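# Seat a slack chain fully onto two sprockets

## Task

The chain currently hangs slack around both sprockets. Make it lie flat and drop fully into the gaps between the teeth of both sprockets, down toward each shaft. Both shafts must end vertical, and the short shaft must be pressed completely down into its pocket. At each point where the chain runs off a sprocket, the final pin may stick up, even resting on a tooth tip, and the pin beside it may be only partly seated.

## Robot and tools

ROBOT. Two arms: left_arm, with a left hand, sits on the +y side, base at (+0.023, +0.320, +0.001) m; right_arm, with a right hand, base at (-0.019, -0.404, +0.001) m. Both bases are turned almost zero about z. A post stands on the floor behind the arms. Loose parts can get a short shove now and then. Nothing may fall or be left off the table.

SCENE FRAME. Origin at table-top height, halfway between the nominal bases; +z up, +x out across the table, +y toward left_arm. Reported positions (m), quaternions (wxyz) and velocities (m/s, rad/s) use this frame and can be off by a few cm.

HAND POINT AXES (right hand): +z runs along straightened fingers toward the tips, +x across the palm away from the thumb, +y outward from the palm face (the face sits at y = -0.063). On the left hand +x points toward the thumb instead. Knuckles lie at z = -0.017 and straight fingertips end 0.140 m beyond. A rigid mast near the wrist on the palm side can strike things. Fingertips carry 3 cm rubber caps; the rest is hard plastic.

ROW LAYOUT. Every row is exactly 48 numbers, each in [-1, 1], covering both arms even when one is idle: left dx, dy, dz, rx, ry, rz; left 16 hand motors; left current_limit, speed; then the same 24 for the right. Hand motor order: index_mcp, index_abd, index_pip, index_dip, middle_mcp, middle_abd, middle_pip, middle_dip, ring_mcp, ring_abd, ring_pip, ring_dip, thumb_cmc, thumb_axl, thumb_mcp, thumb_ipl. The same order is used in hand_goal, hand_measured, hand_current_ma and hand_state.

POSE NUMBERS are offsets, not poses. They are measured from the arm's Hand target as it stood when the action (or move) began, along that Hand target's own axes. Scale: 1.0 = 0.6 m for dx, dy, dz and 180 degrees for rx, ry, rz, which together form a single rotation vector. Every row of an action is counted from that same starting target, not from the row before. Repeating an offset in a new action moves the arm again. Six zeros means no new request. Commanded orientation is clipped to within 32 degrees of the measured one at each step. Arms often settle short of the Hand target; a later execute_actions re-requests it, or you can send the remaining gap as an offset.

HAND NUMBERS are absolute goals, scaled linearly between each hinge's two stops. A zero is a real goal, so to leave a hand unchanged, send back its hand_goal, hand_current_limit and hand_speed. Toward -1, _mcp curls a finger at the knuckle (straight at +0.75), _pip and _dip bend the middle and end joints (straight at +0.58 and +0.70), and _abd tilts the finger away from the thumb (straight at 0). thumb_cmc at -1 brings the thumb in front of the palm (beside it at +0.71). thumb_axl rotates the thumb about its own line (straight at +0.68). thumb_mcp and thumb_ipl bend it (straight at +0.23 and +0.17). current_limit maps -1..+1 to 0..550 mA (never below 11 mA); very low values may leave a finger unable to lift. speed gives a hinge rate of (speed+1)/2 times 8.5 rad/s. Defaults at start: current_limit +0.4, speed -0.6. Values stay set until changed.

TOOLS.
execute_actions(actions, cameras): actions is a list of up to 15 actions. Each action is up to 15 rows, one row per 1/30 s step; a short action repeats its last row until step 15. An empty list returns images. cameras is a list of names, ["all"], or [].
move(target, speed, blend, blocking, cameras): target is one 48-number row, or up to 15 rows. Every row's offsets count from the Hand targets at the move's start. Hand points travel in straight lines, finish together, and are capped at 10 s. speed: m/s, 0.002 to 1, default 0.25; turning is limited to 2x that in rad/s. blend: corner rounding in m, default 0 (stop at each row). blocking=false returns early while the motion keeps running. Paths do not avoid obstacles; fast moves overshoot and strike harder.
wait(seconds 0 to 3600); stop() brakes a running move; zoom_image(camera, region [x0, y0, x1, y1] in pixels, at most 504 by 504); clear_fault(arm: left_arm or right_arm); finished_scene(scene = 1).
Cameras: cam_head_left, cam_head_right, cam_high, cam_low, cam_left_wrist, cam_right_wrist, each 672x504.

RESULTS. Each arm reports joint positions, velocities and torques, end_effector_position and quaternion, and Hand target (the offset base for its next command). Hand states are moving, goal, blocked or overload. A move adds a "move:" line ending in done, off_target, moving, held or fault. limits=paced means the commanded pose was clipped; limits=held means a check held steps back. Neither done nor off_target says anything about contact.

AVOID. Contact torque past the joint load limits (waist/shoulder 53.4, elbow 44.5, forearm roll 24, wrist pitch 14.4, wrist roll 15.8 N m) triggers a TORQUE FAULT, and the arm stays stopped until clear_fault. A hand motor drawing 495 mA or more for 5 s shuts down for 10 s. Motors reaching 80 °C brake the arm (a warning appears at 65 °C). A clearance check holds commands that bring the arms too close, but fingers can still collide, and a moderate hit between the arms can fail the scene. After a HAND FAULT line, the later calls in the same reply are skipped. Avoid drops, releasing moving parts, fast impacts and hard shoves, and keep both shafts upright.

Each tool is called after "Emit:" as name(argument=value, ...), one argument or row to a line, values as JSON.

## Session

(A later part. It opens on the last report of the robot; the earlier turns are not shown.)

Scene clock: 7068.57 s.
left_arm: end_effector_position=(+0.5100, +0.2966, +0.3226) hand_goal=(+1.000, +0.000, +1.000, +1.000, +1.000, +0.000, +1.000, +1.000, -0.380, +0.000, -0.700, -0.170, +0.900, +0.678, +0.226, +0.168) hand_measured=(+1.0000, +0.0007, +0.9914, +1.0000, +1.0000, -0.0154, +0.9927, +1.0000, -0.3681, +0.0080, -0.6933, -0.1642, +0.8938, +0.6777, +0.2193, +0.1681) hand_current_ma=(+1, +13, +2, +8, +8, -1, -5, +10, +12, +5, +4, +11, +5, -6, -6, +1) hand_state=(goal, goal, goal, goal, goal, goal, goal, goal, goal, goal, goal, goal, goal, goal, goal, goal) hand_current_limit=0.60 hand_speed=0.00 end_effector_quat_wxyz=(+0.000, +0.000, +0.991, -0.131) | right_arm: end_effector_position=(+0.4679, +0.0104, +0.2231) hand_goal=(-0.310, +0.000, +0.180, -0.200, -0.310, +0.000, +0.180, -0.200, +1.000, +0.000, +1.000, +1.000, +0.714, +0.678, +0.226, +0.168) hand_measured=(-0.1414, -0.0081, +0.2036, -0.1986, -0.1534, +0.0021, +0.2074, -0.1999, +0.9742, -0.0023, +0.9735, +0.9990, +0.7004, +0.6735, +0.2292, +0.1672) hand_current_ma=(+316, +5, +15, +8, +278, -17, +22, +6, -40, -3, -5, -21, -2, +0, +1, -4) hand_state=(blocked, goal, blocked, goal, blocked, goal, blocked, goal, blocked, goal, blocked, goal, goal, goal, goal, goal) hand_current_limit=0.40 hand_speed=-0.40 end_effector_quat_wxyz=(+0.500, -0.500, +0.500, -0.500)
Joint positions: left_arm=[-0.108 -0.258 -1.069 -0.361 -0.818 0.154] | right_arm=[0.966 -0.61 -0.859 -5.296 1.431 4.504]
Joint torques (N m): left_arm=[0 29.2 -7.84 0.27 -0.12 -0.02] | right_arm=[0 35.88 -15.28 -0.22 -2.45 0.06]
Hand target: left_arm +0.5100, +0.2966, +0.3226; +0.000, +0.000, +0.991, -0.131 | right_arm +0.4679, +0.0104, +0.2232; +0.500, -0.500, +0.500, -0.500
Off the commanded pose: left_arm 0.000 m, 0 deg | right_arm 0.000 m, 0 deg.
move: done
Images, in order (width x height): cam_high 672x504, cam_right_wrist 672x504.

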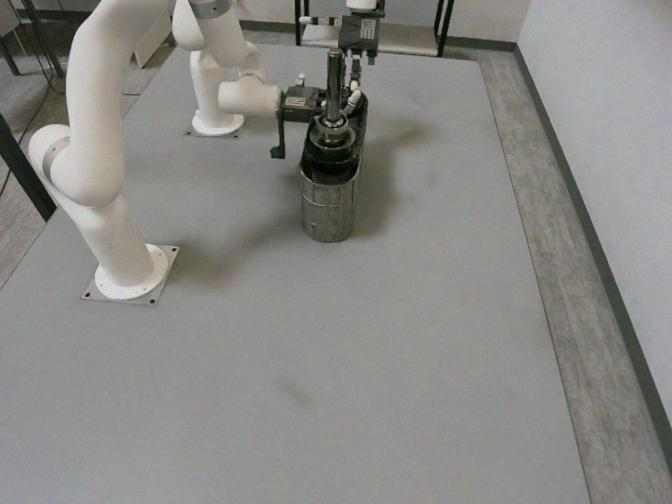

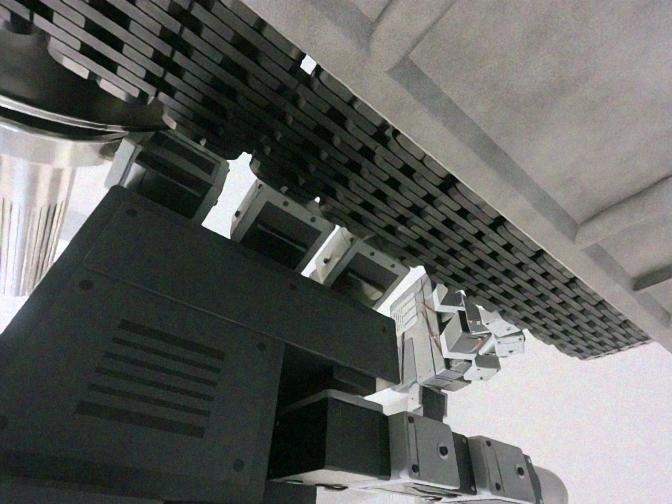

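Emit:
move(
  target=[0,0,0,0,0,0,1,0,1,1,1,0,1,1,-0.38,0,-0.7,-0.17,0.9,0.678,0.226,0.168,0.6,0,0,-0.03,0.0,0,0,0,-0.2,0,0.18,-0.2,-0.2,0,0.18,-0.2,1,0,1,1,0.714,0.678,0.226,0.168,0.6,-0.4],
  speed=0.03,
  cameras=["cam_right_wrist","cam_left_wrist"],
)

Emit:
zoom_image(
  camera="cam_right_wrist",
  region=[250, 0, 672, 350],
)

Emit:
zoom_image(
  camera="cam_left_wrist",
  region=[240, 40, 420, 240],
)

Scene clock: 7077.63 s.
left_arm: end_effector_position=(+0.5100, +0.2966, +0.3226) hand_goal=(+1.000, +0.000, +1.000, +1.000, +1.000, +0.000, +1.000, +1.000, -0.380, +0.000, -0.700, -0.170, +0.900, +0.678, +0.226, +0.168) hand_measured=(+1.0000, +0.0021, +0.9927, +1.0000, +1.0000, -0.0154, +0.9927, +1.0000, -0.3681, +0.0080, -0.6933, -0.1642, +0.8938, +0.6777, +0.2193, +0.1672) hand_current_ma=(+2, +11, +1, +4, +10, -4, -4, +5, +11, +0, +7, +11, +0, -5, -4, -2) hand_state=(goal, goal, goal, goal, goal, goal, goal, goal, goal, goal, goal, goal, goal, goal, goal, goal) hand_current_limit=0.60 hand_speed=0.00 end_effector_quat_wxyz=(+0.000, +0.000, +0.991, -0.131) | right_arm: end_effector_position=(+0.4679, +0.0104, +0.2411) hand_goal=(-0.200, +0.000, +0.180, -0.200, -0.200, +0.000, +0.180, -0.200, +1.000, +0.000, +1.000, +1.000, +0.714, +0.678, +0.226, +0.168) hand_measured=(-0.1426, -0.0081, +0.2036, -0.1820, -0.1546, +0.0021, +0.2061, -0.1782, +0.9742, -0.0023, +0.9747, +0.9990, +0.7004, +0.6735, +0.2282, +0.1662) hand_current_ma=(+80, +7, +11, -10, +50, -8, +30, +8, -26, -4, -12, -8, -14, -7, +21, -4) hand_state=(blocked, goal, blocked, goal, blocked, goal, blocked, blocked, blocked, goal, blocked, goal, goal, goal, goal, goal) hand_current_limit=0.60 hand_speed=-0.40 end_effector_quat_wxyz=(+0.500, -0.500, +0.500, -0.500)
Joint positions: left_arm=[-0.108 -0.258 -1.069 -0.361 -0.818 0.154] | right_arm=[0.966 -0.57 -0.854 -5.291 1.411 4.474]
Joint torques (N m): left_arm=[0 29.2 -8.56 0.27 -0.12 -0.02] | right_arm=[0 35.21 -15.83 -0.25 1.59 -1.47]
Hand target: left_arm +0.5100, +0.2966, +0.3226; +0.000, +0.000, +0.991, -0.131 | right_arm +0.4679, +0.0104, +0.2412; +0.500, -0.500, +0.500, -0.500
Off the commanded pose: left_arm 0.000 m, 0 deg | right_arm 0.000 m, 0 deg.
move: done
Images, in order (width x height): cam_left_wrist 672x504, cam_right_wrist 672x504.

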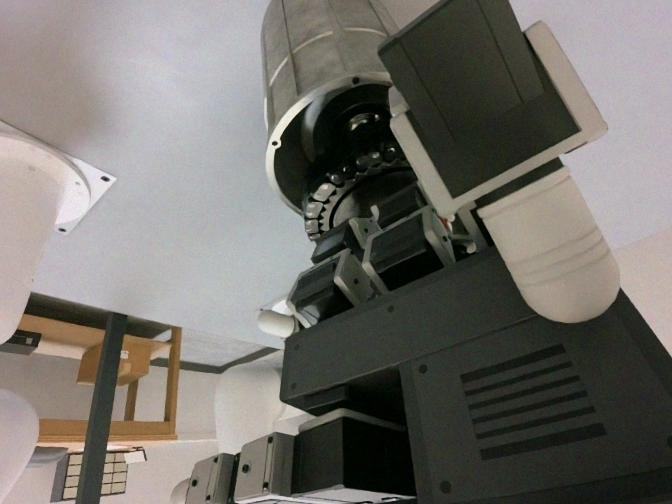

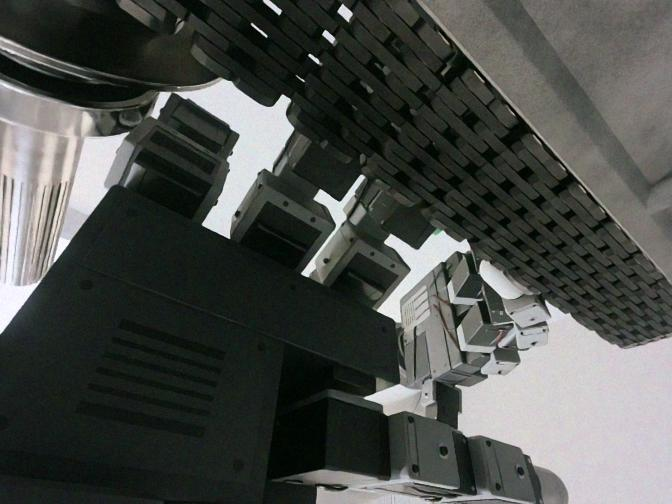

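Scaled by 1.194.

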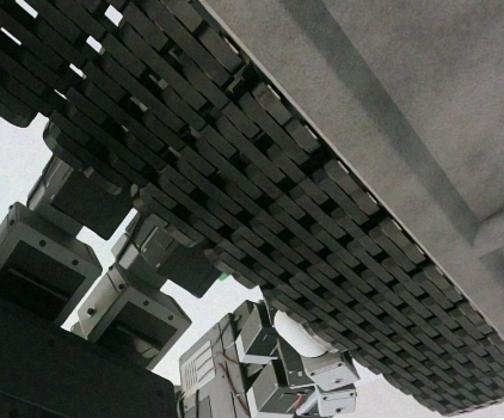

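Scaled by 2.520.

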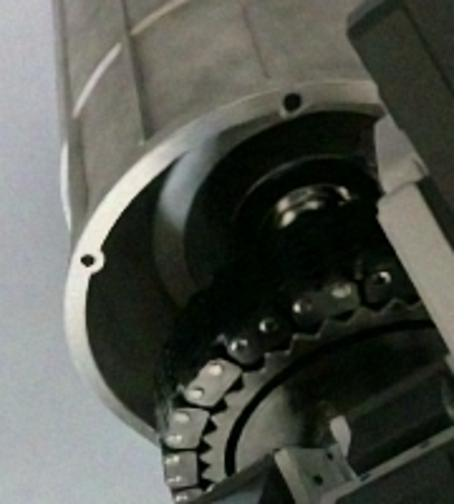

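Emit:
move(
  target=[0,0,0,0,0,0,1,0,1,1,1,0,1,1,-0.38,0,-0.7,-0.17,0.9,0.678,0.226,0.168,0.6,0,0,-0.01,0.0,0,0,0,-0.2,0,0.18,-0.2,-0.2,0,0.18,-0.2,1,0,1,1,0.714,0.678,0.226,0.168,0.6,-0.4],
  speed=0.03,
  cameras=["cam_right_wrist","cam_left_wrist"],
)

Emit:
zoom_image(
  camera="cam_right_wrist",
  region=[250, 0, 672, 350],
)

Emit:
zoom_image(
  camera="cam_left_wrist",
  region=[240, 40, 420, 240],
)

Scene clock: 7085.53 s.
left_arm: end_effector_position=(+0.5100, +0.2966, +0.3226) hand_goal=(+1.000, +0.000, +1.000, +1.000, +1.000, +0.000, +1.000, +1.000, -0.380, +0.000, -0.700, -0.170, +0.900, +0.678, +0.226, +0.168) hand_measured=(+1.0000, +0.0021, +0.9927, +1.0000, +1.0000, -0.0169, +0.9940, +1.0000, -0.3669, +0.0080, -0.6933, -0.1642, +0.8938, +0.6767, +0.2193, +0.1672) hand_current_ma=(+4, +12, -2, +5, +10, +0, -7, +5, +15, +1, +5, +14, +0, +5, -7, +1) hand_state=(goal, goal, goal, goal, goal, goal, goal, goal, goal, goal, goal, goal, goal, goal, goal, goal) hand_current_limit=0.60 hand_speed=0.00 end_effector_quat_wxyz=(+0.000, +0.000, +0.991, -0.131) | right_arm: end_effector_position=(+0.4679, +0.0104, +0.2471) hand_goal=(-0.200, +0.000, +0.180, -0.200, -0.200, +0.000, +0.180, -0.200, +1.000, +0.000, +1.000, +1.000, +0.714, +0.678, +0.226, +0.168) hand_measured=(-0.1438, -0.0081, +0.2049, -0.1808, -0.1546, +0.0021, +0.2074, -0.1782, +0.9742, -0.0037, +0.9747, +0.9977, +0.7004, +0.6735, +0.2282, +0.1672) hand_current_ma=(+69, +5, +15, +14, +44, -10, +26, +19, -25, +2, -25, +4, -5, -4, +11, +15) hand_state=(blocked, goal, blocked, goal, blocked, goal, blocked, blocked, blocked, goal, blocked, goal, goal, goal, goal, goal) hand_current_limit=0.60 hand_speed=-0.40 end_effector_quat_wxyz=(+0.500, -0.500, +0.500, -0.500)
Joint positions: left_arm=[-0.108 -0.258 -1.069 -0.361 -0.818 0.154] | right_arm=[0.966 -0.556 -0.853 -5.289 1.405 4.464]
Joint torques (N m): left_arm=[0 29.2 -8.37 0.27 -0.12 -0.02] | right_arm=[0 34.99 -16.01 -0.26 1.58 -1.51]
Hand target: left_arm +0.5100, +0.2966, +0.3226; +0.000, +0.000, +0.991, -0.131 | right_arm +0.4679, +0.0104, +0.2472; +0.500, -0.500, +0.500, -0.500
Off the commanded pose: left_arm 0.000 m, 0 deg | right_arm 0.000 m, 0 deg.
move: done
Images, in order (width x height): cam_left_wrist 672x504, cam_right_wrist 672x504.

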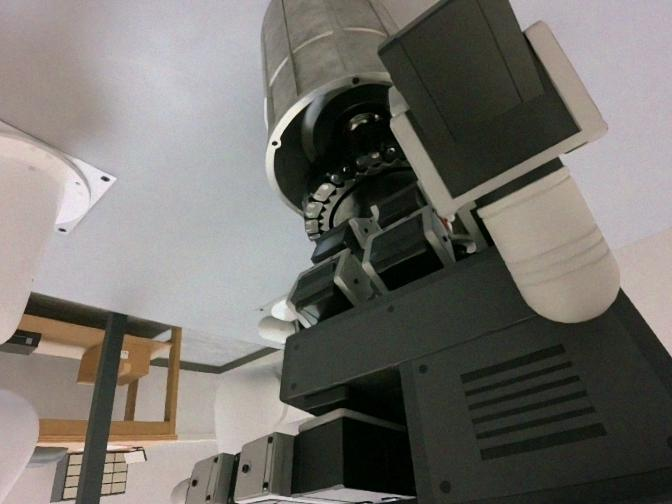

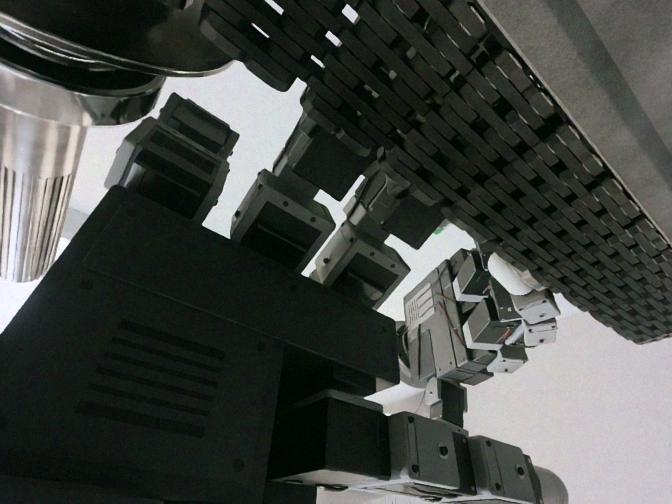

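Scaled by 1.194.

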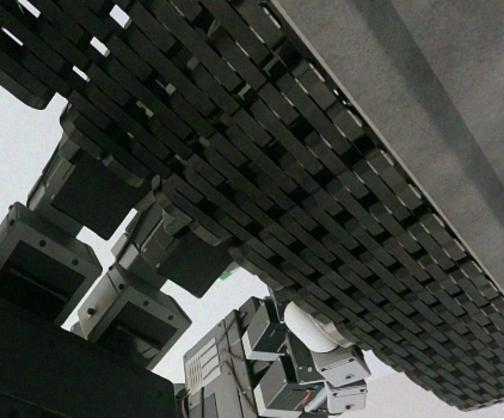

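Scaled by 2.520.

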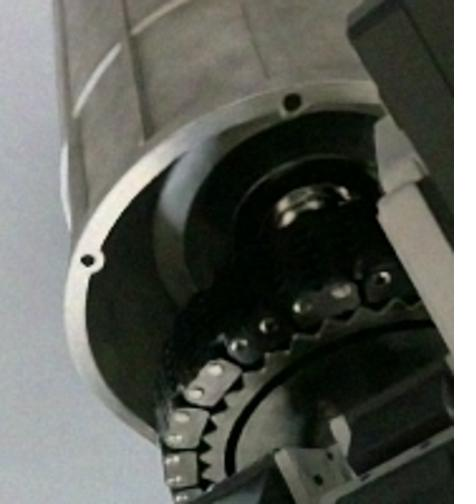

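Emit:
move(
  target=[0,0,0,0,0,0,1,0,1,1,1,0,1,1,-0.38,0,-0.7,-0.17,0.9,0.678,0.226,0.168,0.6,0,0,-0.01,0.0,0,0,0,-0.2,0,0.18,-0.2,-0.2,0,0.18,-0.2,1,0,1,1,0.714,0.678,0.226,0.168,0.6,-0.4],
  speed=0.03,
  cameras=["cam_right_wrist","cam_left_wrist"],
)

Emit:
zoom_image(
  camera="cam_right_wrist",
  region=[250, 0, 672, 350],
)

Emit:
zoom_image(
  camera="cam_left_wrist",
  region=[240, 40, 420, 240],
)

Scene clock: 7092.17 s.
left_arm: end_effector_position=(+0.5100, +0.2966, +0.3226) hand_goal=(+1.000, +0.000, +1.000, +1.000, +1.000, +0.000, +1.000, +1.000, -0.380, +0.000, -0.700, -0.170, +0.900, +0.678, +0.226, +0.168) hand_measured=(+1.0000, +0.0021, +0.9927, +1.0000, +1.0000, -0.0169, +0.9927, +1.0000, -0.3681, +0.0080, -0.6933, -0.1629, +0.8925, +0.6767, +0.2193, +0.1681) hand_current_ma=(+4, +7, +0, +9, +12, -3, -7, +6, +17, +1, +8, +13, +5, -2, -3, +2) hand_state=(goal, goal, goal, goal, goal, goal, goal, goal, goal, goal, goal, goal, goal, goal, goal, goal) hand_current_limit=0.60 hand_speed=0.00 end_effector_quat_wxyz=(+0.000, +0.000, +0.991, -0.131) | right_arm: end_effector_position=(+0.4679, +0.0104, +0.2531) hand_goal=(-0.200, +0.000, +0.180, -0.200, -0.200, +0.000, +0.180, -0.200, +1.000, +0.000, +1.000, +1.000, +0.714, +0.678, +0.226, +0.168) hand_measured=(-0.1522, -0.0081, +0.2049, -0.1820, -0.1607, +0.0036, +0.2061, -0.1795, +0.9754, -0.0023, +0.9747, +0.9990, +0.7004, +0.6735, +0.2282, +0.1672) hand_current_ma=(+56, -7, +18, +14, +22, -3, -3, +24, -31, +14, -9, -1, +4, +11, +9, +3) hand_state=(blocked, goal, blocked, goal, blocked, goal, blocked, blocked, blocked, goal, blocked, goal, goal, goal, goal, goal) hand_current_limit=0.60 hand_speed=-0.40 end_effector_quat_wxyz=(+0.500, -0.500, +0.500, -0.500)
Joint positions: left_arm=[-0.108 -0.258 -1.069 -0.361 -0.818 0.154] | right_arm=[0.966 -0.543 -0.852 -5.288 1.398 4.454]
Joint torques (N m): left_arm=[0 29.2 -8.58 0.27 -0.12 -0.02] | right_arm=[0 34.76 -16.2 -0.27 1.58 -1.7]
Hand target: left_arm +0.5100, +0.2966, +0.3226; +0.000, +0.000, +0.991, -0.131 | right_arm +0.4679, +0.0104, +0.2532; +0.500, -0.500, +0.500, -0.500
Off the commanded pose: left_arm 0.000 m, 0 deg | right_arm 0.000 m, 0 deg.
move: done
Images, in order (width x height): cam_left_wrist 672x504, cam_right_wrist 672x504.

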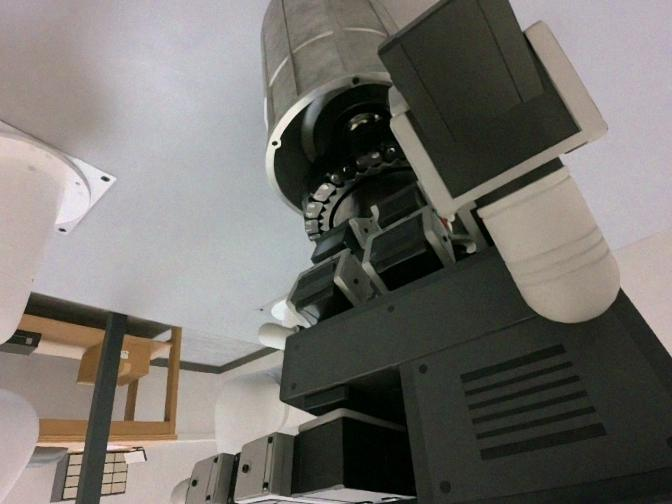

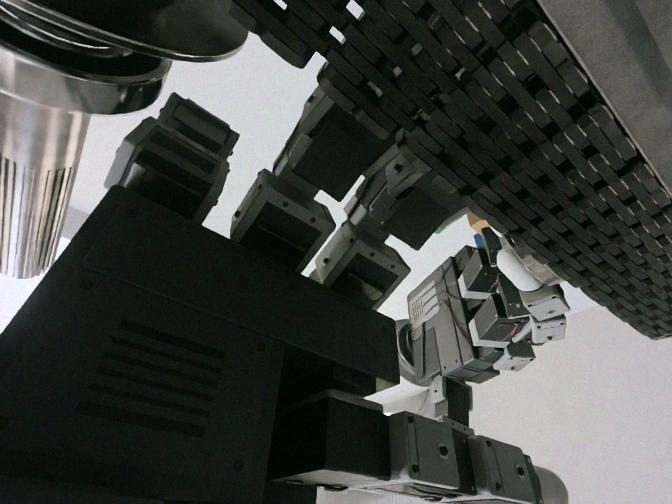

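Scaled by 1.194.

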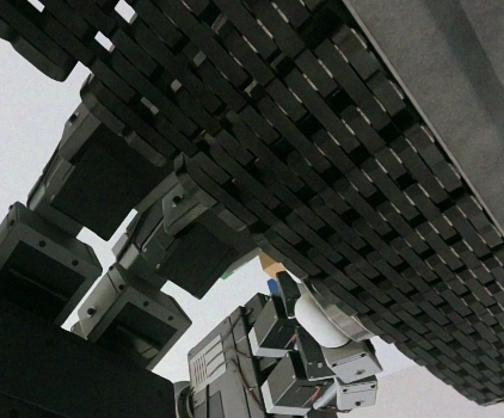

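Scaled by 2.520.

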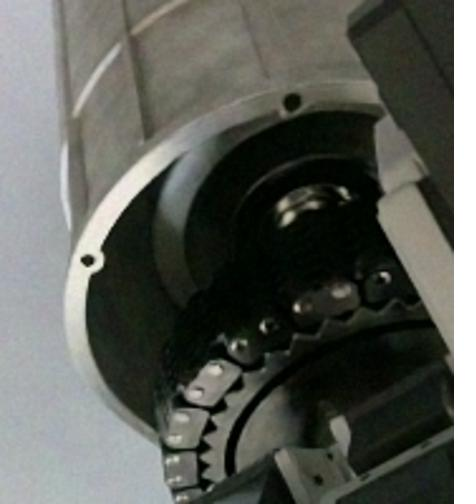

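Emit:
move(
  target=[0,0,0,0,0,0,1,0,1,1,1,0,1,1,-0.38,0,-0.7,-0.17,0.9,0.678,0.226,0.168,0.6,0,0,-0.01,0.0,0,0,0,-0.2,0,0.18,-0.2,-0.2,0,0.18,-0.2,1,0,1,1,0.714,0.678,0.226,0.168,0.6,-0.4],
  speed=0.03,
  cameras=["cam_right_wrist","cam_left_wrist"],
)

Emit:
zoom_image(
  camera="cam_right_wrist",
  region=[250, 0, 672, 350],
)

Emit:
zoom_image(
  camera="cam_left_wrist",
  region=[240, 40, 420, 240],
)

Scene clock: 7105.67 s.
left_arm: end_effector_position=(+0.5100, +0.2966, +0.3226) hand_goal=(+1.000, +0.000, +1.000, +1.000, +1.000, +0.000, +1.000, +1.000, -0.380, +0.000, -0.700, -0.170, +0.900, +0.678, +0.226, +0.168) hand_measured=(+1.0000, +0.0007, +0.9914, +1.0000, +1.0000, -0.0169, +0.9927, +1.0000, -0.3681, +0.0080, -0.6920, -0.1642, +0.8925, +0.6777, +0.2183, +0.1672) hand_current_ma=(+0, +10, -2, +7, +12, +1, -3, +3, +15, +3, +4, +11, +2, -5, -7, +0) hand_state=(goal, goal, goal, goal, goal, goal, goal, goal, goal, goal, goal, goal, goal, goal, goal, goal) hand_current_limit=0.60 hand_speed=0.00 end_effector_quat_wxyz=(+0.000, +0.000, +0.991, -0.131) | right_arm: end_effector_position=(+0.4679, +0.0104, +0.2591) hand_goal=(-0.200, +0.000, +0.180, -0.200, -0.200, +0.000, +0.180, -0.200, +1.000, +0.000, +1.000, +1.000, +0.714, +0.678, +0.226, +0.168) hand_measured=(-0.1582, -0.0081, +0.2049, -0.1820, -0.1631, +0.0021, +0.2074, -0.1808, +0.9754, -0.0023, +0.9747, +0.9990, +0.7004, +0.6725, +0.2282, +0.1672) hand_current_ma=(+48, -10, +30, +27, +27, -9, +24, +8, -22, -9, -12, -12, -8, -9, +8, +1) hand_state=(blocked, goal, blocked, goal, blocked, goal, blocked, goal, blocked, goal, blocked, goal, goal, goal, goal, goal) hand_current_limit=0.60 hand_speed=-0.40 end_effector_quat_wxyz=(+0.500, -0.500, +0.500, -0.500)
Joint positions: left_arm=[-0.108 -0.258 -1.069 -0.361 -0.818 0.154] | right_arm=[0.966 -0.53 -0.851 -5.286 1.391 4.443]
Joint torques (N m): left_arm=[0 29.2 -8.09 0.27 -0.12 -0.02] | right_arm=[0 34.54 -16.38 -0.28 1.57 -1.47]
Hand target: left_arm +0.5100, +0.2966, +0.3226; +0.000, +0.000, +0.991, -0.131 | right_arm +0.4679, +0.0104, +0.2592; +0.500, -0.500, +0.500, -0.500
Off the commanded pose: left_arm 0.000 m, 0 deg | right_arm 0.000 m, 0 deg.
move: done
Images, in order (width x height): cam_left_wrist 672x504, cam_right_wrist 672x504.

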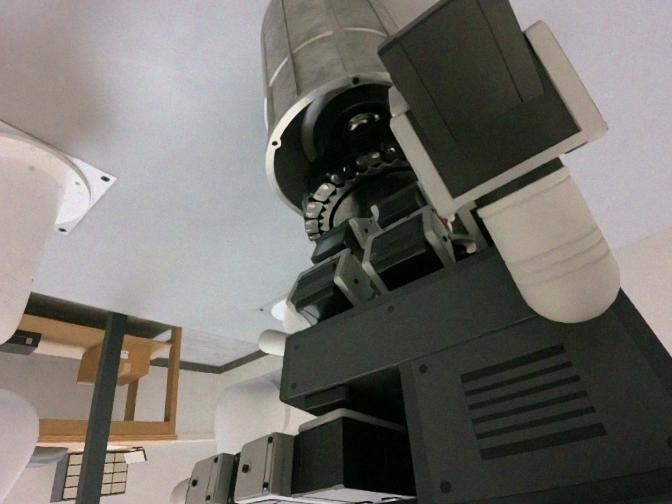

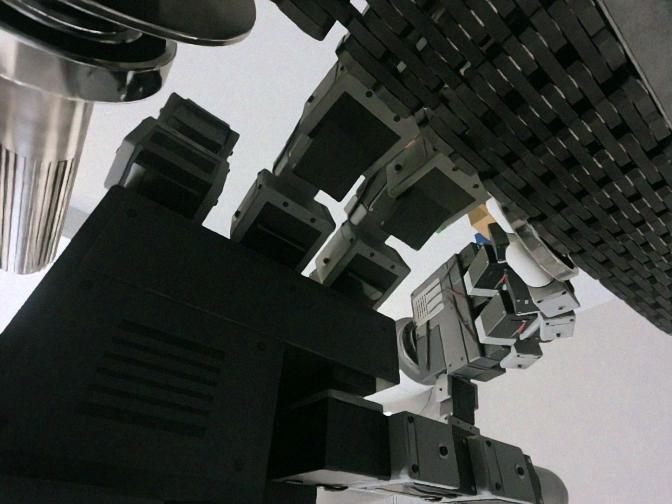

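Scaled by 1.194.

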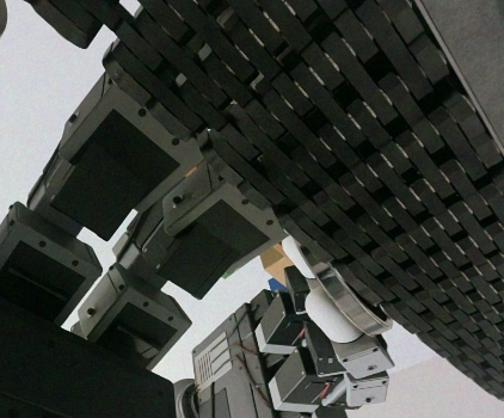

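Scaled by 2.520.

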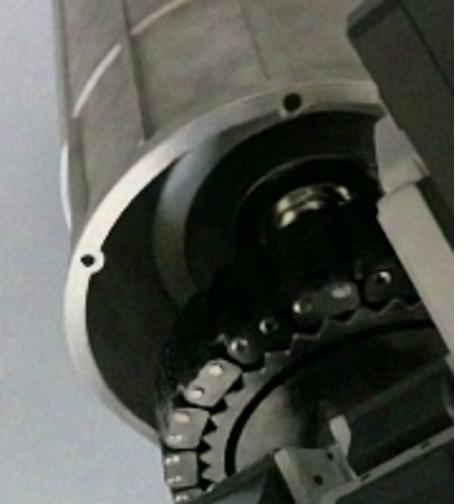

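Emit:
move(
  target=[0,0,0,0,0,0,1,0,1,1,1,0,1,1,-0.38,0,-0.7,-0.17,0.9,0.678,0.226,0.168,0.6,0,0,0,0.0,0,0,0,-0.25,0,0.18,-0.2,-0.25,0,0.18,-0.2,1,0,1,1,0.714,0.678,0.226,0.168,0.2,-0.4],
  speed=0.03,
  cameras=["cam_right_wrist","cam_high"],
)

Emit:
zoom_image(
  camera="cam_high",
  region=[290, 60, 390, 180],
)

Emit:
zoom_image(
  camera="cam_right_wrist",
  region=[250, 0, 672, 350],
)

Scene clock: 7128.47 s.
left_arm: end_effector_position=(+0.5100, +0.2966, +0.3226) hand_goal=(+1.000, +0.000, +1.000, +1.000, +1.000, +0.000, +1.000, +1.000, -0.380, +0.000, -0.700, -0.170, +0.900, +0.678, +0.226, +0.168) hand_measured=(+1.0000, +0.0021, +0.9927, +1.0000, +1.0000, -0.0169, +0.9927, +1.0000, -0.3669, +0.0080, -0.6933, -0.1629, +0.8938, +0.6767, +0.2193, +0.1672) hand_current_ma=(+2, +8, -1, +6, +9, +0, -6, +7, +13, +3, +9, +14, +0, -5, -6, +4) hand_state=(goal, goal, goal, goal, goal, goal, goal, goal, goal, goal, goal, goal, goal, goal, goal, goal) hand_current_limit=0.60 hand_speed=0.00 end_effector_quat_wxyz=(+0.000, +0.000, +0.991, -0.131) | right_arm: end_effector_position=(+0.4679, +0.0104, +0.2592) hand_goal=(-0.250, +0.000, +0.180, -0.200, -0.250, +0.000, +0.180, -0.200, +1.000, +0.000, +1.000, +1.000, +0.714, +0.678, +0.226, +0.168) hand_measured=(-0.1787, -0.0081, +0.2061, -0.1820, -0.1860, +0.0051, +0.2074, -0.1795, +0.9742, -0.0023, +0.9735, +0.9990, +0.7016, +0.6735, +0.2282, +0.1672) hand_current_ma=(+103, -9, +30, +10, +65, -3, +34, +5, -29, +1, -10, -11, -15, -2, +5, -3) hand_state=(blocked, goal, blocked, goal, blocked, goal, blocked, blocked, blocked, goal, blocked, goal, goal, goal, goal, goal) hand_current_limit=0.20 hand_speed=-0.40 end_effector_quat_wxyz=(+0.500, -0.500, +0.500, -0.500)
Joint positions: left_arm=[-0.108 -0.258 -1.069 -0.361 -0.818 0.154] | right_arm=[0.966 -0.53 -0.851 -5.286 1.391 4.443]
Joint torques (N m): left_arm=[0 29.2 -8.7 0.27 -0.12 -0.02] | right_arm=[0 34.54 -16.38 -0.28 1.57 0.06]
Hand target: left_arm +0.5100, +0.2966, +0.3226; +0.000, +0.000, +0.991, -0.131 | right_arm +0.4679, +0.0104, +0.2592; +0.500, -0.500, +0.500, -0.500
Off the commanded pose: left_arm 0.000 m, 0 deg | right_arm 0.000 m, 0 deg.
move: done
Images, in order (width x height): cam_high 672x504, cam_right_wrist 672x504.

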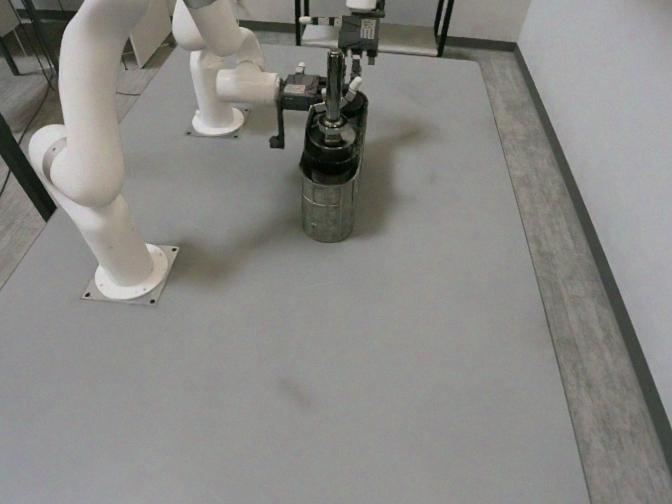

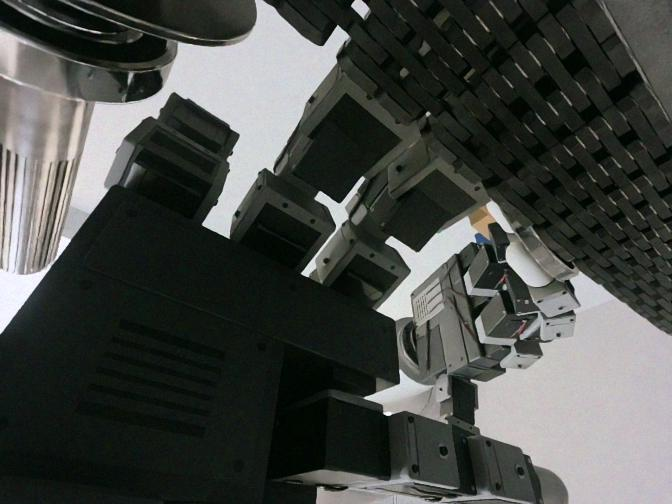

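Scaled by 4.200.

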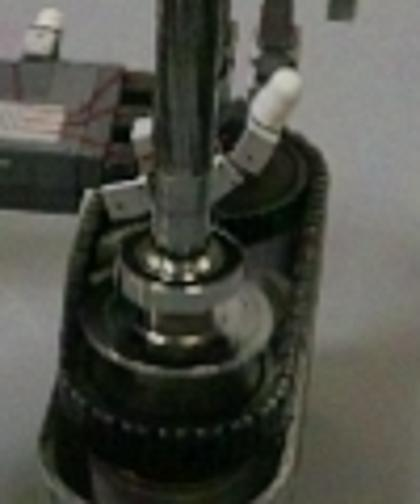

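Scaled by 1.194.

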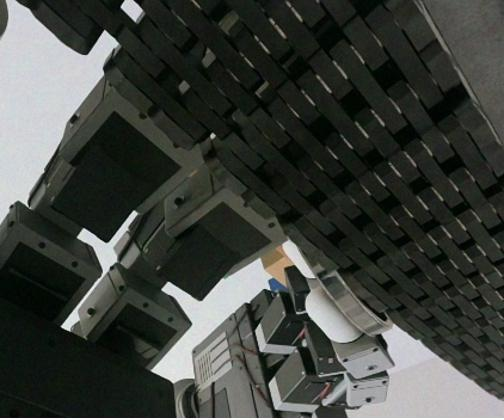

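Emit:
move(
  target=[
    [0,0,0,0,0,0,1,0,1,1,1,0,1,1,-0.38,0,-0.7,-0.17,0.9,0.678,0.226,0.168,0.6,0,0,0,0.0,0,0,0,0.55,0,-0.1,0.265,0.55,0,-0.1,0.265,1,0,1,1,0.714,0.678,0.226,0.168,0.5,-0.2],
    [0,0,0,0,0,0,1,0,1,1,1,0,1,1,-0.38,0,-0.7,-0.17,0.9,0.678,0.226,0.168,0.6,0,0,-0.13,0.0,0,0,0,0.55,0,-0.1,0.265,0.55,0,-0.1,0.265,0.95,0,-0.85,-0.84,-0.6,0.678,0.25,-0.256,0.5,0],
    [0,0,0,0,0,0,1,0,1,1,1,0,1,1,-0.38,0,-0.7,-0.17,0.9,0.678,0.226,0.168,0.6,0,-0.0077,-0.13,-0.0598,0,0,0,0.55,0,-0.223,0.265,0.55,0,-0.223,0.265,0.95,0,-0.85,-0.84,-0.6,0.678,0.25,-0.256,0.5,0],
    [0,0,0,0,0,0,1,0,1,1,1,0,1,1,-0.38,0,-0.7,-0.17,0.9,0.678,0.226,0.168,0.6,0,-0.0077,-0.0047,-0.0598,0,0,0,0.55,0,-0.223,0.265,0.55,0,-0.223,0.265,0.95,0,-0.85,-0.84,-0.6,0.678,0.25,-0.256,0.5,0],
  ],
  speed=[0.05,0.1,0.1,0.06],
  cameras=["cam_right_wrist","cam_high"],
)

Scene clock: 7172.17 s.
left_arm: end_effector_position=(+0.5100, +0.2966, +0.3226) hand_goal=(+1.000, +0.000, +1.000, +1.000, +1.000, +0.000, +1.000, +1.000, -0.380, +0.000, -0.700, -0.170, +0.900, +0.678, +0.226, +0.168) hand_measured=(+1.0000, +0.0021, +0.9927, +1.0000, +1.0000, -0.0184, +0.9927, +1.0000, -0.3681, +0.0080, -0.6933, -0.1642, +0.8938, +0.6767, +0.2183, +0.1681) hand_current_ma=(+0, +14, +5, +7, +8, -3, -9, +8, +14, +2, +3, +9, +4, -4, -5, -2) hand_state=(goal, goal, goal, goal, goal, goal, goal, goal, goal, goal, goal, goal, goal, goal, goal, goal) hand_current_limit=0.60 hand_speed=0.00 end_effector_quat_wxyz=(+0.000, +0.000, +0.991, -0.131) | right_arm: end_effector_position=(+0.4320, +0.0150, +0.2620) hand_goal=(+0.550, +0.000, -0.222, +0.266, +0.550, +0.000, -0.222, +0.266, +0.950, +0.000, -0.850, -0.840, -0.600, +0.678, +0.250, -0.256) hand_measured=(+0.5316, -0.0081, -0.2276, +0.2702, +0.5340, +0.0036, -0.2276, +0.2677, +0.9368, -0.0023, -0.8486, -0.8395, -0.6057, +0.6735, +0.2499, -0.2578) hand_current_ma=(-1, -4, +5, +11, -8, -2, +13, -7, -13, +0, -3, -16, -9, +2, +8, +7) hand_state=(goal, goal, goal, goal, goal, goal, goal, goal, goal, goal, goal, goal, goal, goal, goal, goal) hand_current_limit=0.50 hand_speed=0.00 end_effector_quat_wxyz=(+0.500, -0.500, +0.500, -0.500)
Joint positions: left_arm=[-0.108 -0.258 -1.069 -0.361 -0.818 0.154] | right_arm=[1.036 -0.497 -0.807 -5.219 1.416 4.442]
Joint torques (N m): left_arm=[0 29.2 -8.35 0.27 -0.12 -0.02] | right_arm=[0 21.43 -16.12 -0.33 1.62 0.01]
Hand target: left_arm +0.5100, +0.2966, +0.3226; +0.000, +0.000, +0.991, -0.131 | right_arm +0.4320, +0.0150, +0.2620; +0.500, -0.500, +0.500, -0.500
Off the commanded pose: left_arm 0.000 m, 0 deg | right_arm 0.000 m, 0 deg.
move: done
Images, in order (width x height): cam_high 672x504, cam_right_wrist 672x504.

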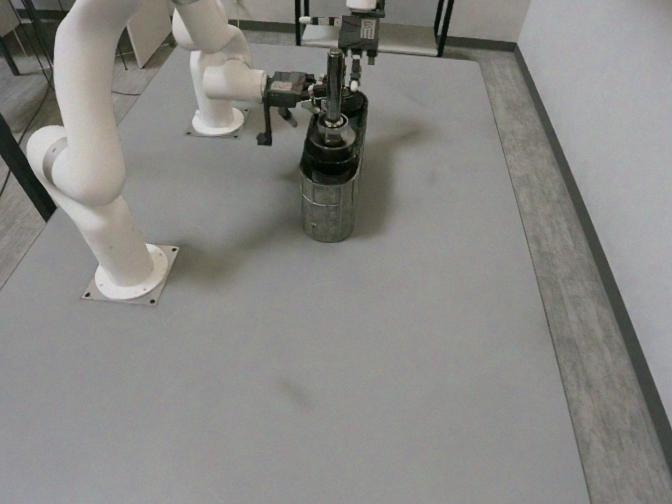

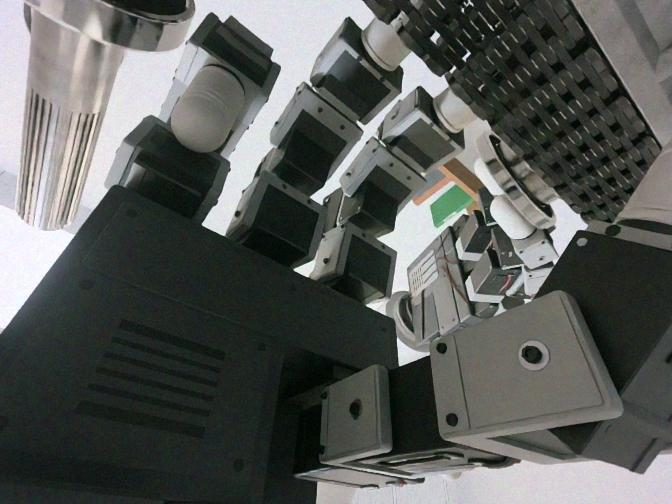

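Emit:
move(
  target=[0,0,0,0,0,0,1,0,1,1,1,0,1,1,-0.38,0,-0.7,-0.17,0.9,0.678,0.226,0.168,0.6,0,0,0,0,0,0,0,0.1,0,-0.3,0.2,0.1,0,-0.3,0.2,0.95,0,-0.85,-0.84,-0.6,0.678,-0.12,-0.35,0.4,-0.4],
  speed=0.05,
  cameras=["cam_right_wrist","cam_left_wrist"],
)

Emit:
zoom_image(
  camera="cam_right_wrist",
  region=[320, 0, 672, 350],
)

Emit:
zoom_image(
  camera="cam_left_wrist",
  region=[240, 40, 420, 240],
)

Scene clock: 7178.83 s.
left_arm: end_effector_position=(+0.5100, +0.2966, +0.3226) hand_goal=(+1.000, +0.000, +1.000, +1.000, +1.000, +0.000, +1.000, +1.000, -0.380, +0.000, -0.700, -0.170, +0.900, +0.678, +0.226, +0.168) hand_measured=(+1.0000, +0.0036, +0.9927, +1.0000, +1.0000, -0.0169, +0.9940, +1.0000, -0.3669, +0.0080, -0.6933, -0.1642, +0.8925, +0.6777, +0.2183, +0.1681) hand_current_ma=(+6, +10, -1, +6, +10, +1, -5, +7, +16, +2, +4, +11, +4, -3, -6, +1) hand_state=(goal, goal, goal, goal, goal, goal, goal, goal, goal, goal, goal, goal, goal, goal, goal, goal) hand_current_limit=0.60 hand_speed=0.00 end_effector_quat_wxyz=(+0.000, +0.000, +0.991, -0.131) | right_arm: end_effector_position=(+0.4321, +0.0150, +0.2620) hand_goal=(+0.100, +0.000, -0.300, +0.200, +0.100, +0.000, -0.300, +0.200, +0.950, +0.000, -0.850, -0.840, -0.600, +0.678, -0.120, -0.350) hand_measured=(+0.2675, -0.0081, -0.2584, +0.2116, +0.2506, -0.0052, -0.2596, +0.2116, +0.9356, -0.0023, -0.8486, -0.8395, -0.6057, +0.6735, +0.0075, -0.3283) hand_current_ma=(+315, +9, +50, +19, +254, -12, +43, +2, -19, -5, -11, -10, -6, -1, +264, +10) hand_state=(blocked, goal, blocked, goal, blocked, goal, blocked, goal, goal, goal, goal, goal, goal, goal, blocked, blocked) hand_current_limit=0.40 hand_speed=-0.40 end_effector_quat_wxyz=(+0.500, -0.500, +0.500, -0.500)
Joint positions: left_arm=[-0.108 -0.258 -1.069 -0.361 -0.818 0.154] | right_arm=[1.036 -0.498 -0.807 -5.219 1.416 4.442]
Joint torques (N m): left_arm=[0 29.2 -8.41 0.27 -0.12 -0.02] | right_arm=[0 33.25 -16.11 -0.32 1.61 0.01]
Hand target: left_arm +0.5100, +0.2966, +0.3226; +0.000, +0.000, +0.991, -0.131 | right_arm +0.4320, +0.0150, +0.2620; +0.500, -0.500, +0.500, -0.500
Off the commanded pose: left_arm 0.000 m, 0 deg | right_arm 0.000 m, 0 deg.
move: done
Images, in order (width x height): cam_left_wrist 672x504, cam_right_wrist 672x504.

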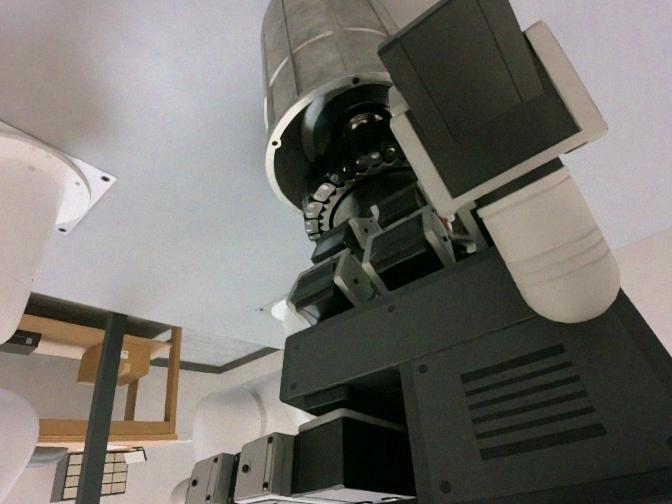

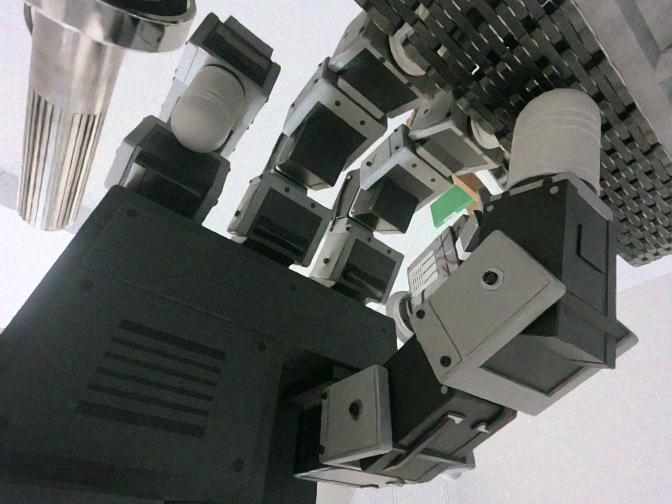

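Scaled by 1.432.

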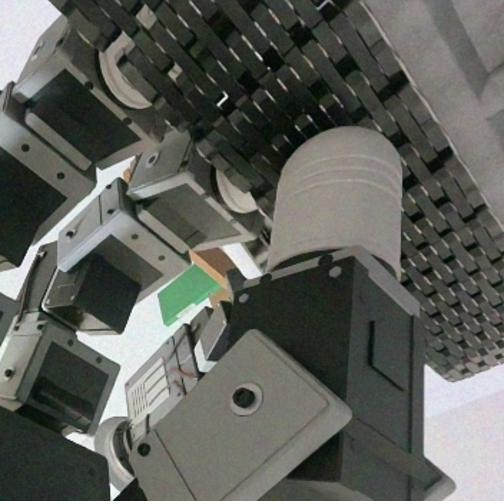

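Scaled by 2.520.

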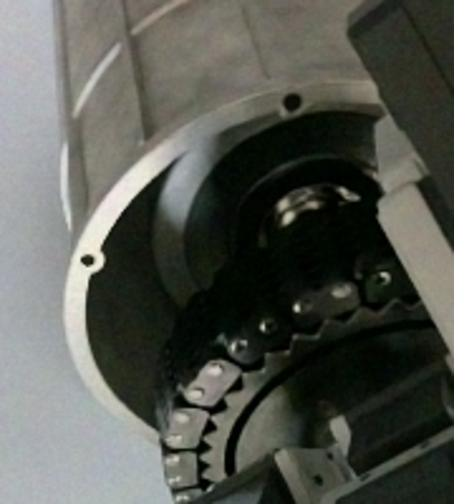

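Emit:
move(
  target=[0,0,0,0,0,0,1,0,1,1,1,0,1,1,-0.38,0,-0.7,-0.17,0.9,0.678,0.226,0.168,0.6,0,0,0,0,0,0,0,0.0,0,-0.35,0.15,0.0,0,-0.35,0.15,0.95,0,-0.85,-0.84,-0.62,0.678,-0.22,-0.4,0.6,-0.4],
  speed=0.05,
)

Emit:
move(
  target=[0,-0.0202,0.0045,0,0,0,1,0,1,1,1,0,1,1,-0.38,0,-0.7,-0.17,0.9,0.678,0.226,0.168,0.6,0,0,0,0,0,0,0,0.0,0,-0.35,0.15,0.0,0,-0.35,0.15,0.95,0,-0.85,-0.84,-0.62,0.678,-0.22,-0.4,0.6,-0.4],
  speed=0.03,
  cameras=["cam_right_wrist","cam_left_wrist"],
)

Emit:
zoom_image(
  camera="cam_left_wrist",
  region=[240, 40, 420, 240],
)

Scene clock: 7188.40 s.
left_arm: end_effector_position=(+0.5100, +0.2966, +0.3226) hand_goal=(+1.000, +0.000, +1.000, +1.000, +1.000, +0.000, +1.000, +1.000, -0.380, +0.000, -0.700, -0.170, +0.900, +0.678, +0.226, +0.168) hand_measured=(+1.0000, +0.0021, +0.9927, +1.0000, +1.0000, -0.0154, +0.9927, +1.0000, -0.3681, +0.0080, -0.6933, -0.1642, +0.8925, +0.6777, +0.2193, +0.1681) hand_current_ma=(-1, +16, -5, +5, +11, +0, -6, +8, +12, +4, +8, +9, +8, -4, -5, +1) hand_state=(goal, goal, goal, goal, goal, goal, goal, goal, goal, goal, goal, goal, goal, goal, goal, goal) hand_current_limit=0.60 hand_speed=0.00 end_effector_quat_wxyz=(+0.000, +0.000, +0.991, -0.131) | right_arm: end_effector_position=(+0.4320, +0.0150, +0.2620) hand_goal=(+0.000, +0.000, -0.350, +0.150, +0.000, +0.000, -0.350, +0.150, +0.950, +0.000, -0.850, -0.840, -0.620, +0.678, -0.220, -0.400) hand_measured=(+0.2663, -0.0096, -0.2571, +0.2027, +0.2433, -0.0066, -0.2571, +0.2014, +0.9368, -0.0023, -0.8486, -0.8395, -0.6120, +0.6788, +0.0085, -0.3331) hand_current_ma=(+453, -10, +118, +51, +439, -20, +121, +52, -19, -12, -5, -11, +12, -13, +444, +122) hand_state=(blocked, goal, blocked, blocked, blocked, goal, blocked, blocked, goal, goal, goal, goal, goal, goal, blocked, blocked) hand_current_limit=0.60 hand_speed=-0.40 end_effector_quat_wxyz=(+0.500, -0.500, +0.500, -0.500)
Joint positions: left_arm=[-0.108 -0.258 -1.069 -0.361 -0.818 0.154] | right_arm=[1.036 -0.498 -0.807 -5.219 1.416 4.442]
Joint torques (N m): left_arm=[0 29.2 -8.62 0.27 -0.12 -0.02] | right_arm=[0 33.25 -16.11 -0.32 1.61 0.01]
Hand target: left_arm +0.5100, +0.2966, +0.3226; +0.000, +0.000, +0.991, -0.131 | right_arm +0.4320, +0.0150, +0.2620; +0.500, -0.500, +0.500, -0.500
Off the commanded pose: left_arm 0.000 m, 0 deg | right_arm 0.000 m, 0 deg.
move: done

Scene clock: 7189.10 s.
left_arm: end_effector_position=(+0.5100, +0.2842, +0.3237) hand_goal=(+1.000, +0.000, +1.000, +1.000, +1.000, +0.000, +1.000, +1.000, -0.380, +0.000, -0.700, -0.170, +0.900, +0.678, +0.226, +0.168) hand_measured=(+1.0000, -0.0008, +0.9953, +1.0000, +1.0000, -0.0198, +0.9940, +1.0000, -0.3681, +0.0080, -0.6933, -0.1629, +0.8925, +0.6777, +0.2183, +0.1681) hand_current_ma=(-3, +8, +8, +5, +8, -5, -3, +5, +16, +6, +8, +9, +3, -4, -8, +3) hand_state=(goal, goal, goal, goal, goal, goal, goal, goal, goal, goal, goal, goal, goal, goal, goal, goal) hand_current_limit=0.60 hand_speed=0.00 end_effector_quat_wxyz=(+0.001, +0.000, +0.991, -0.131) | right_arm: end_effector_position=(+0.4320, +0.0150, +0.2620) hand_goal=(+0.000, +0.000, -0.350, +0.150, +0.000, +0.000, -0.350, +0.150, +0.950, +0.000, -0.850, -0.840, -0.620, +0.678, -0.220, -0.400) hand_measured=(+0.2638, -0.0096, -0.2558, +0.2040, +0.2204, -0.0184, -0.2584, +0.2014, +0.9368, -0.0037, -0.8486, -0.8395, -0.6132, +0.6798, +0.0085, -0.3340) hand_current_ma=(+458, +5, +125, +51, +438, -12, +123, +44, -17, +0, -9, -2, +4, -13, +439, +117) hand_state=(blocked, goal, blocked, blocked, blocked, goal, blocked, blocked, goal, goal, goal, goal, goal, goal, blocked, blocked) hand_current_limit=0.60 hand_speed=-0.40 end_effector_quat_wxyz=(+0.500, -0.500, +0.500, -0.500)
Joint positions: left_arm=[-0.132 -0.26 -1.074 -0.361 -0.814 0.13] | right_arm=[1.036 -0.498 -0.807 -5.219 1.416 4.442]
Joint torques (N m): left_arm=[-17.16 -7.29 -4.89 0.27 -0.11 -1.26] | right_arm=[0 33.25 -16.11 -0.32 1.61 0.01]
Hand target: left_arm +0.5100, +0.2842, +0.3231; +0.000, +0.000, +0.991, -0.131 | right_arm +0.4320, +0.0150, +0.2620; +0.500, -0.500, +0.500, -0.500
Off the commanded pose: left_arm 0.001 m, 0 deg | right_arm 0.000 m, 0 deg.
move: done
Images, in order (width x height): cam_left_wrist 672x504, cam_right_wrist 672x504.

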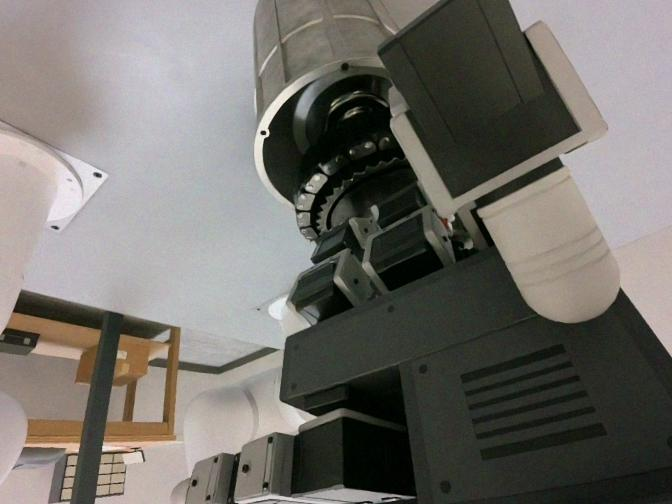

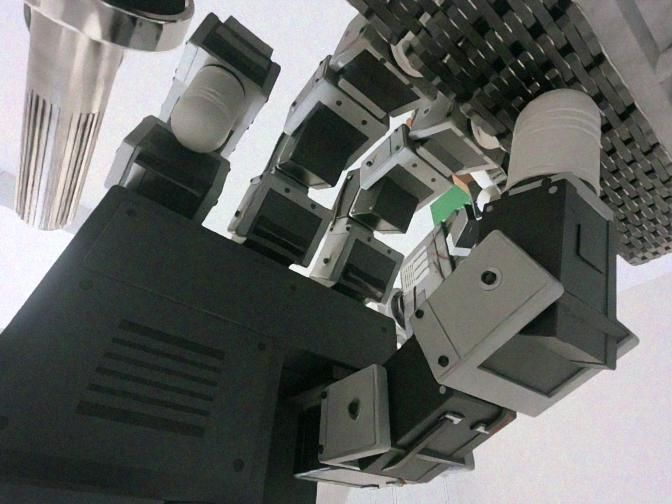

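Scaled by 2.520.

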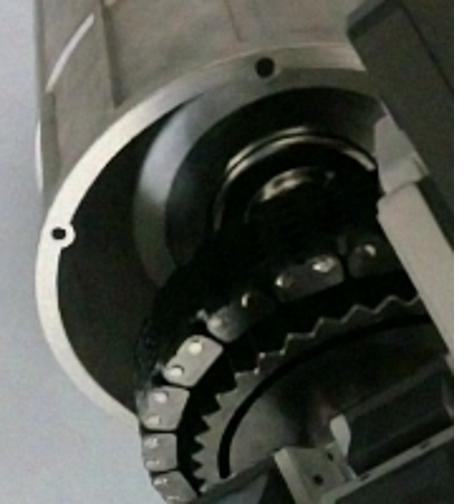

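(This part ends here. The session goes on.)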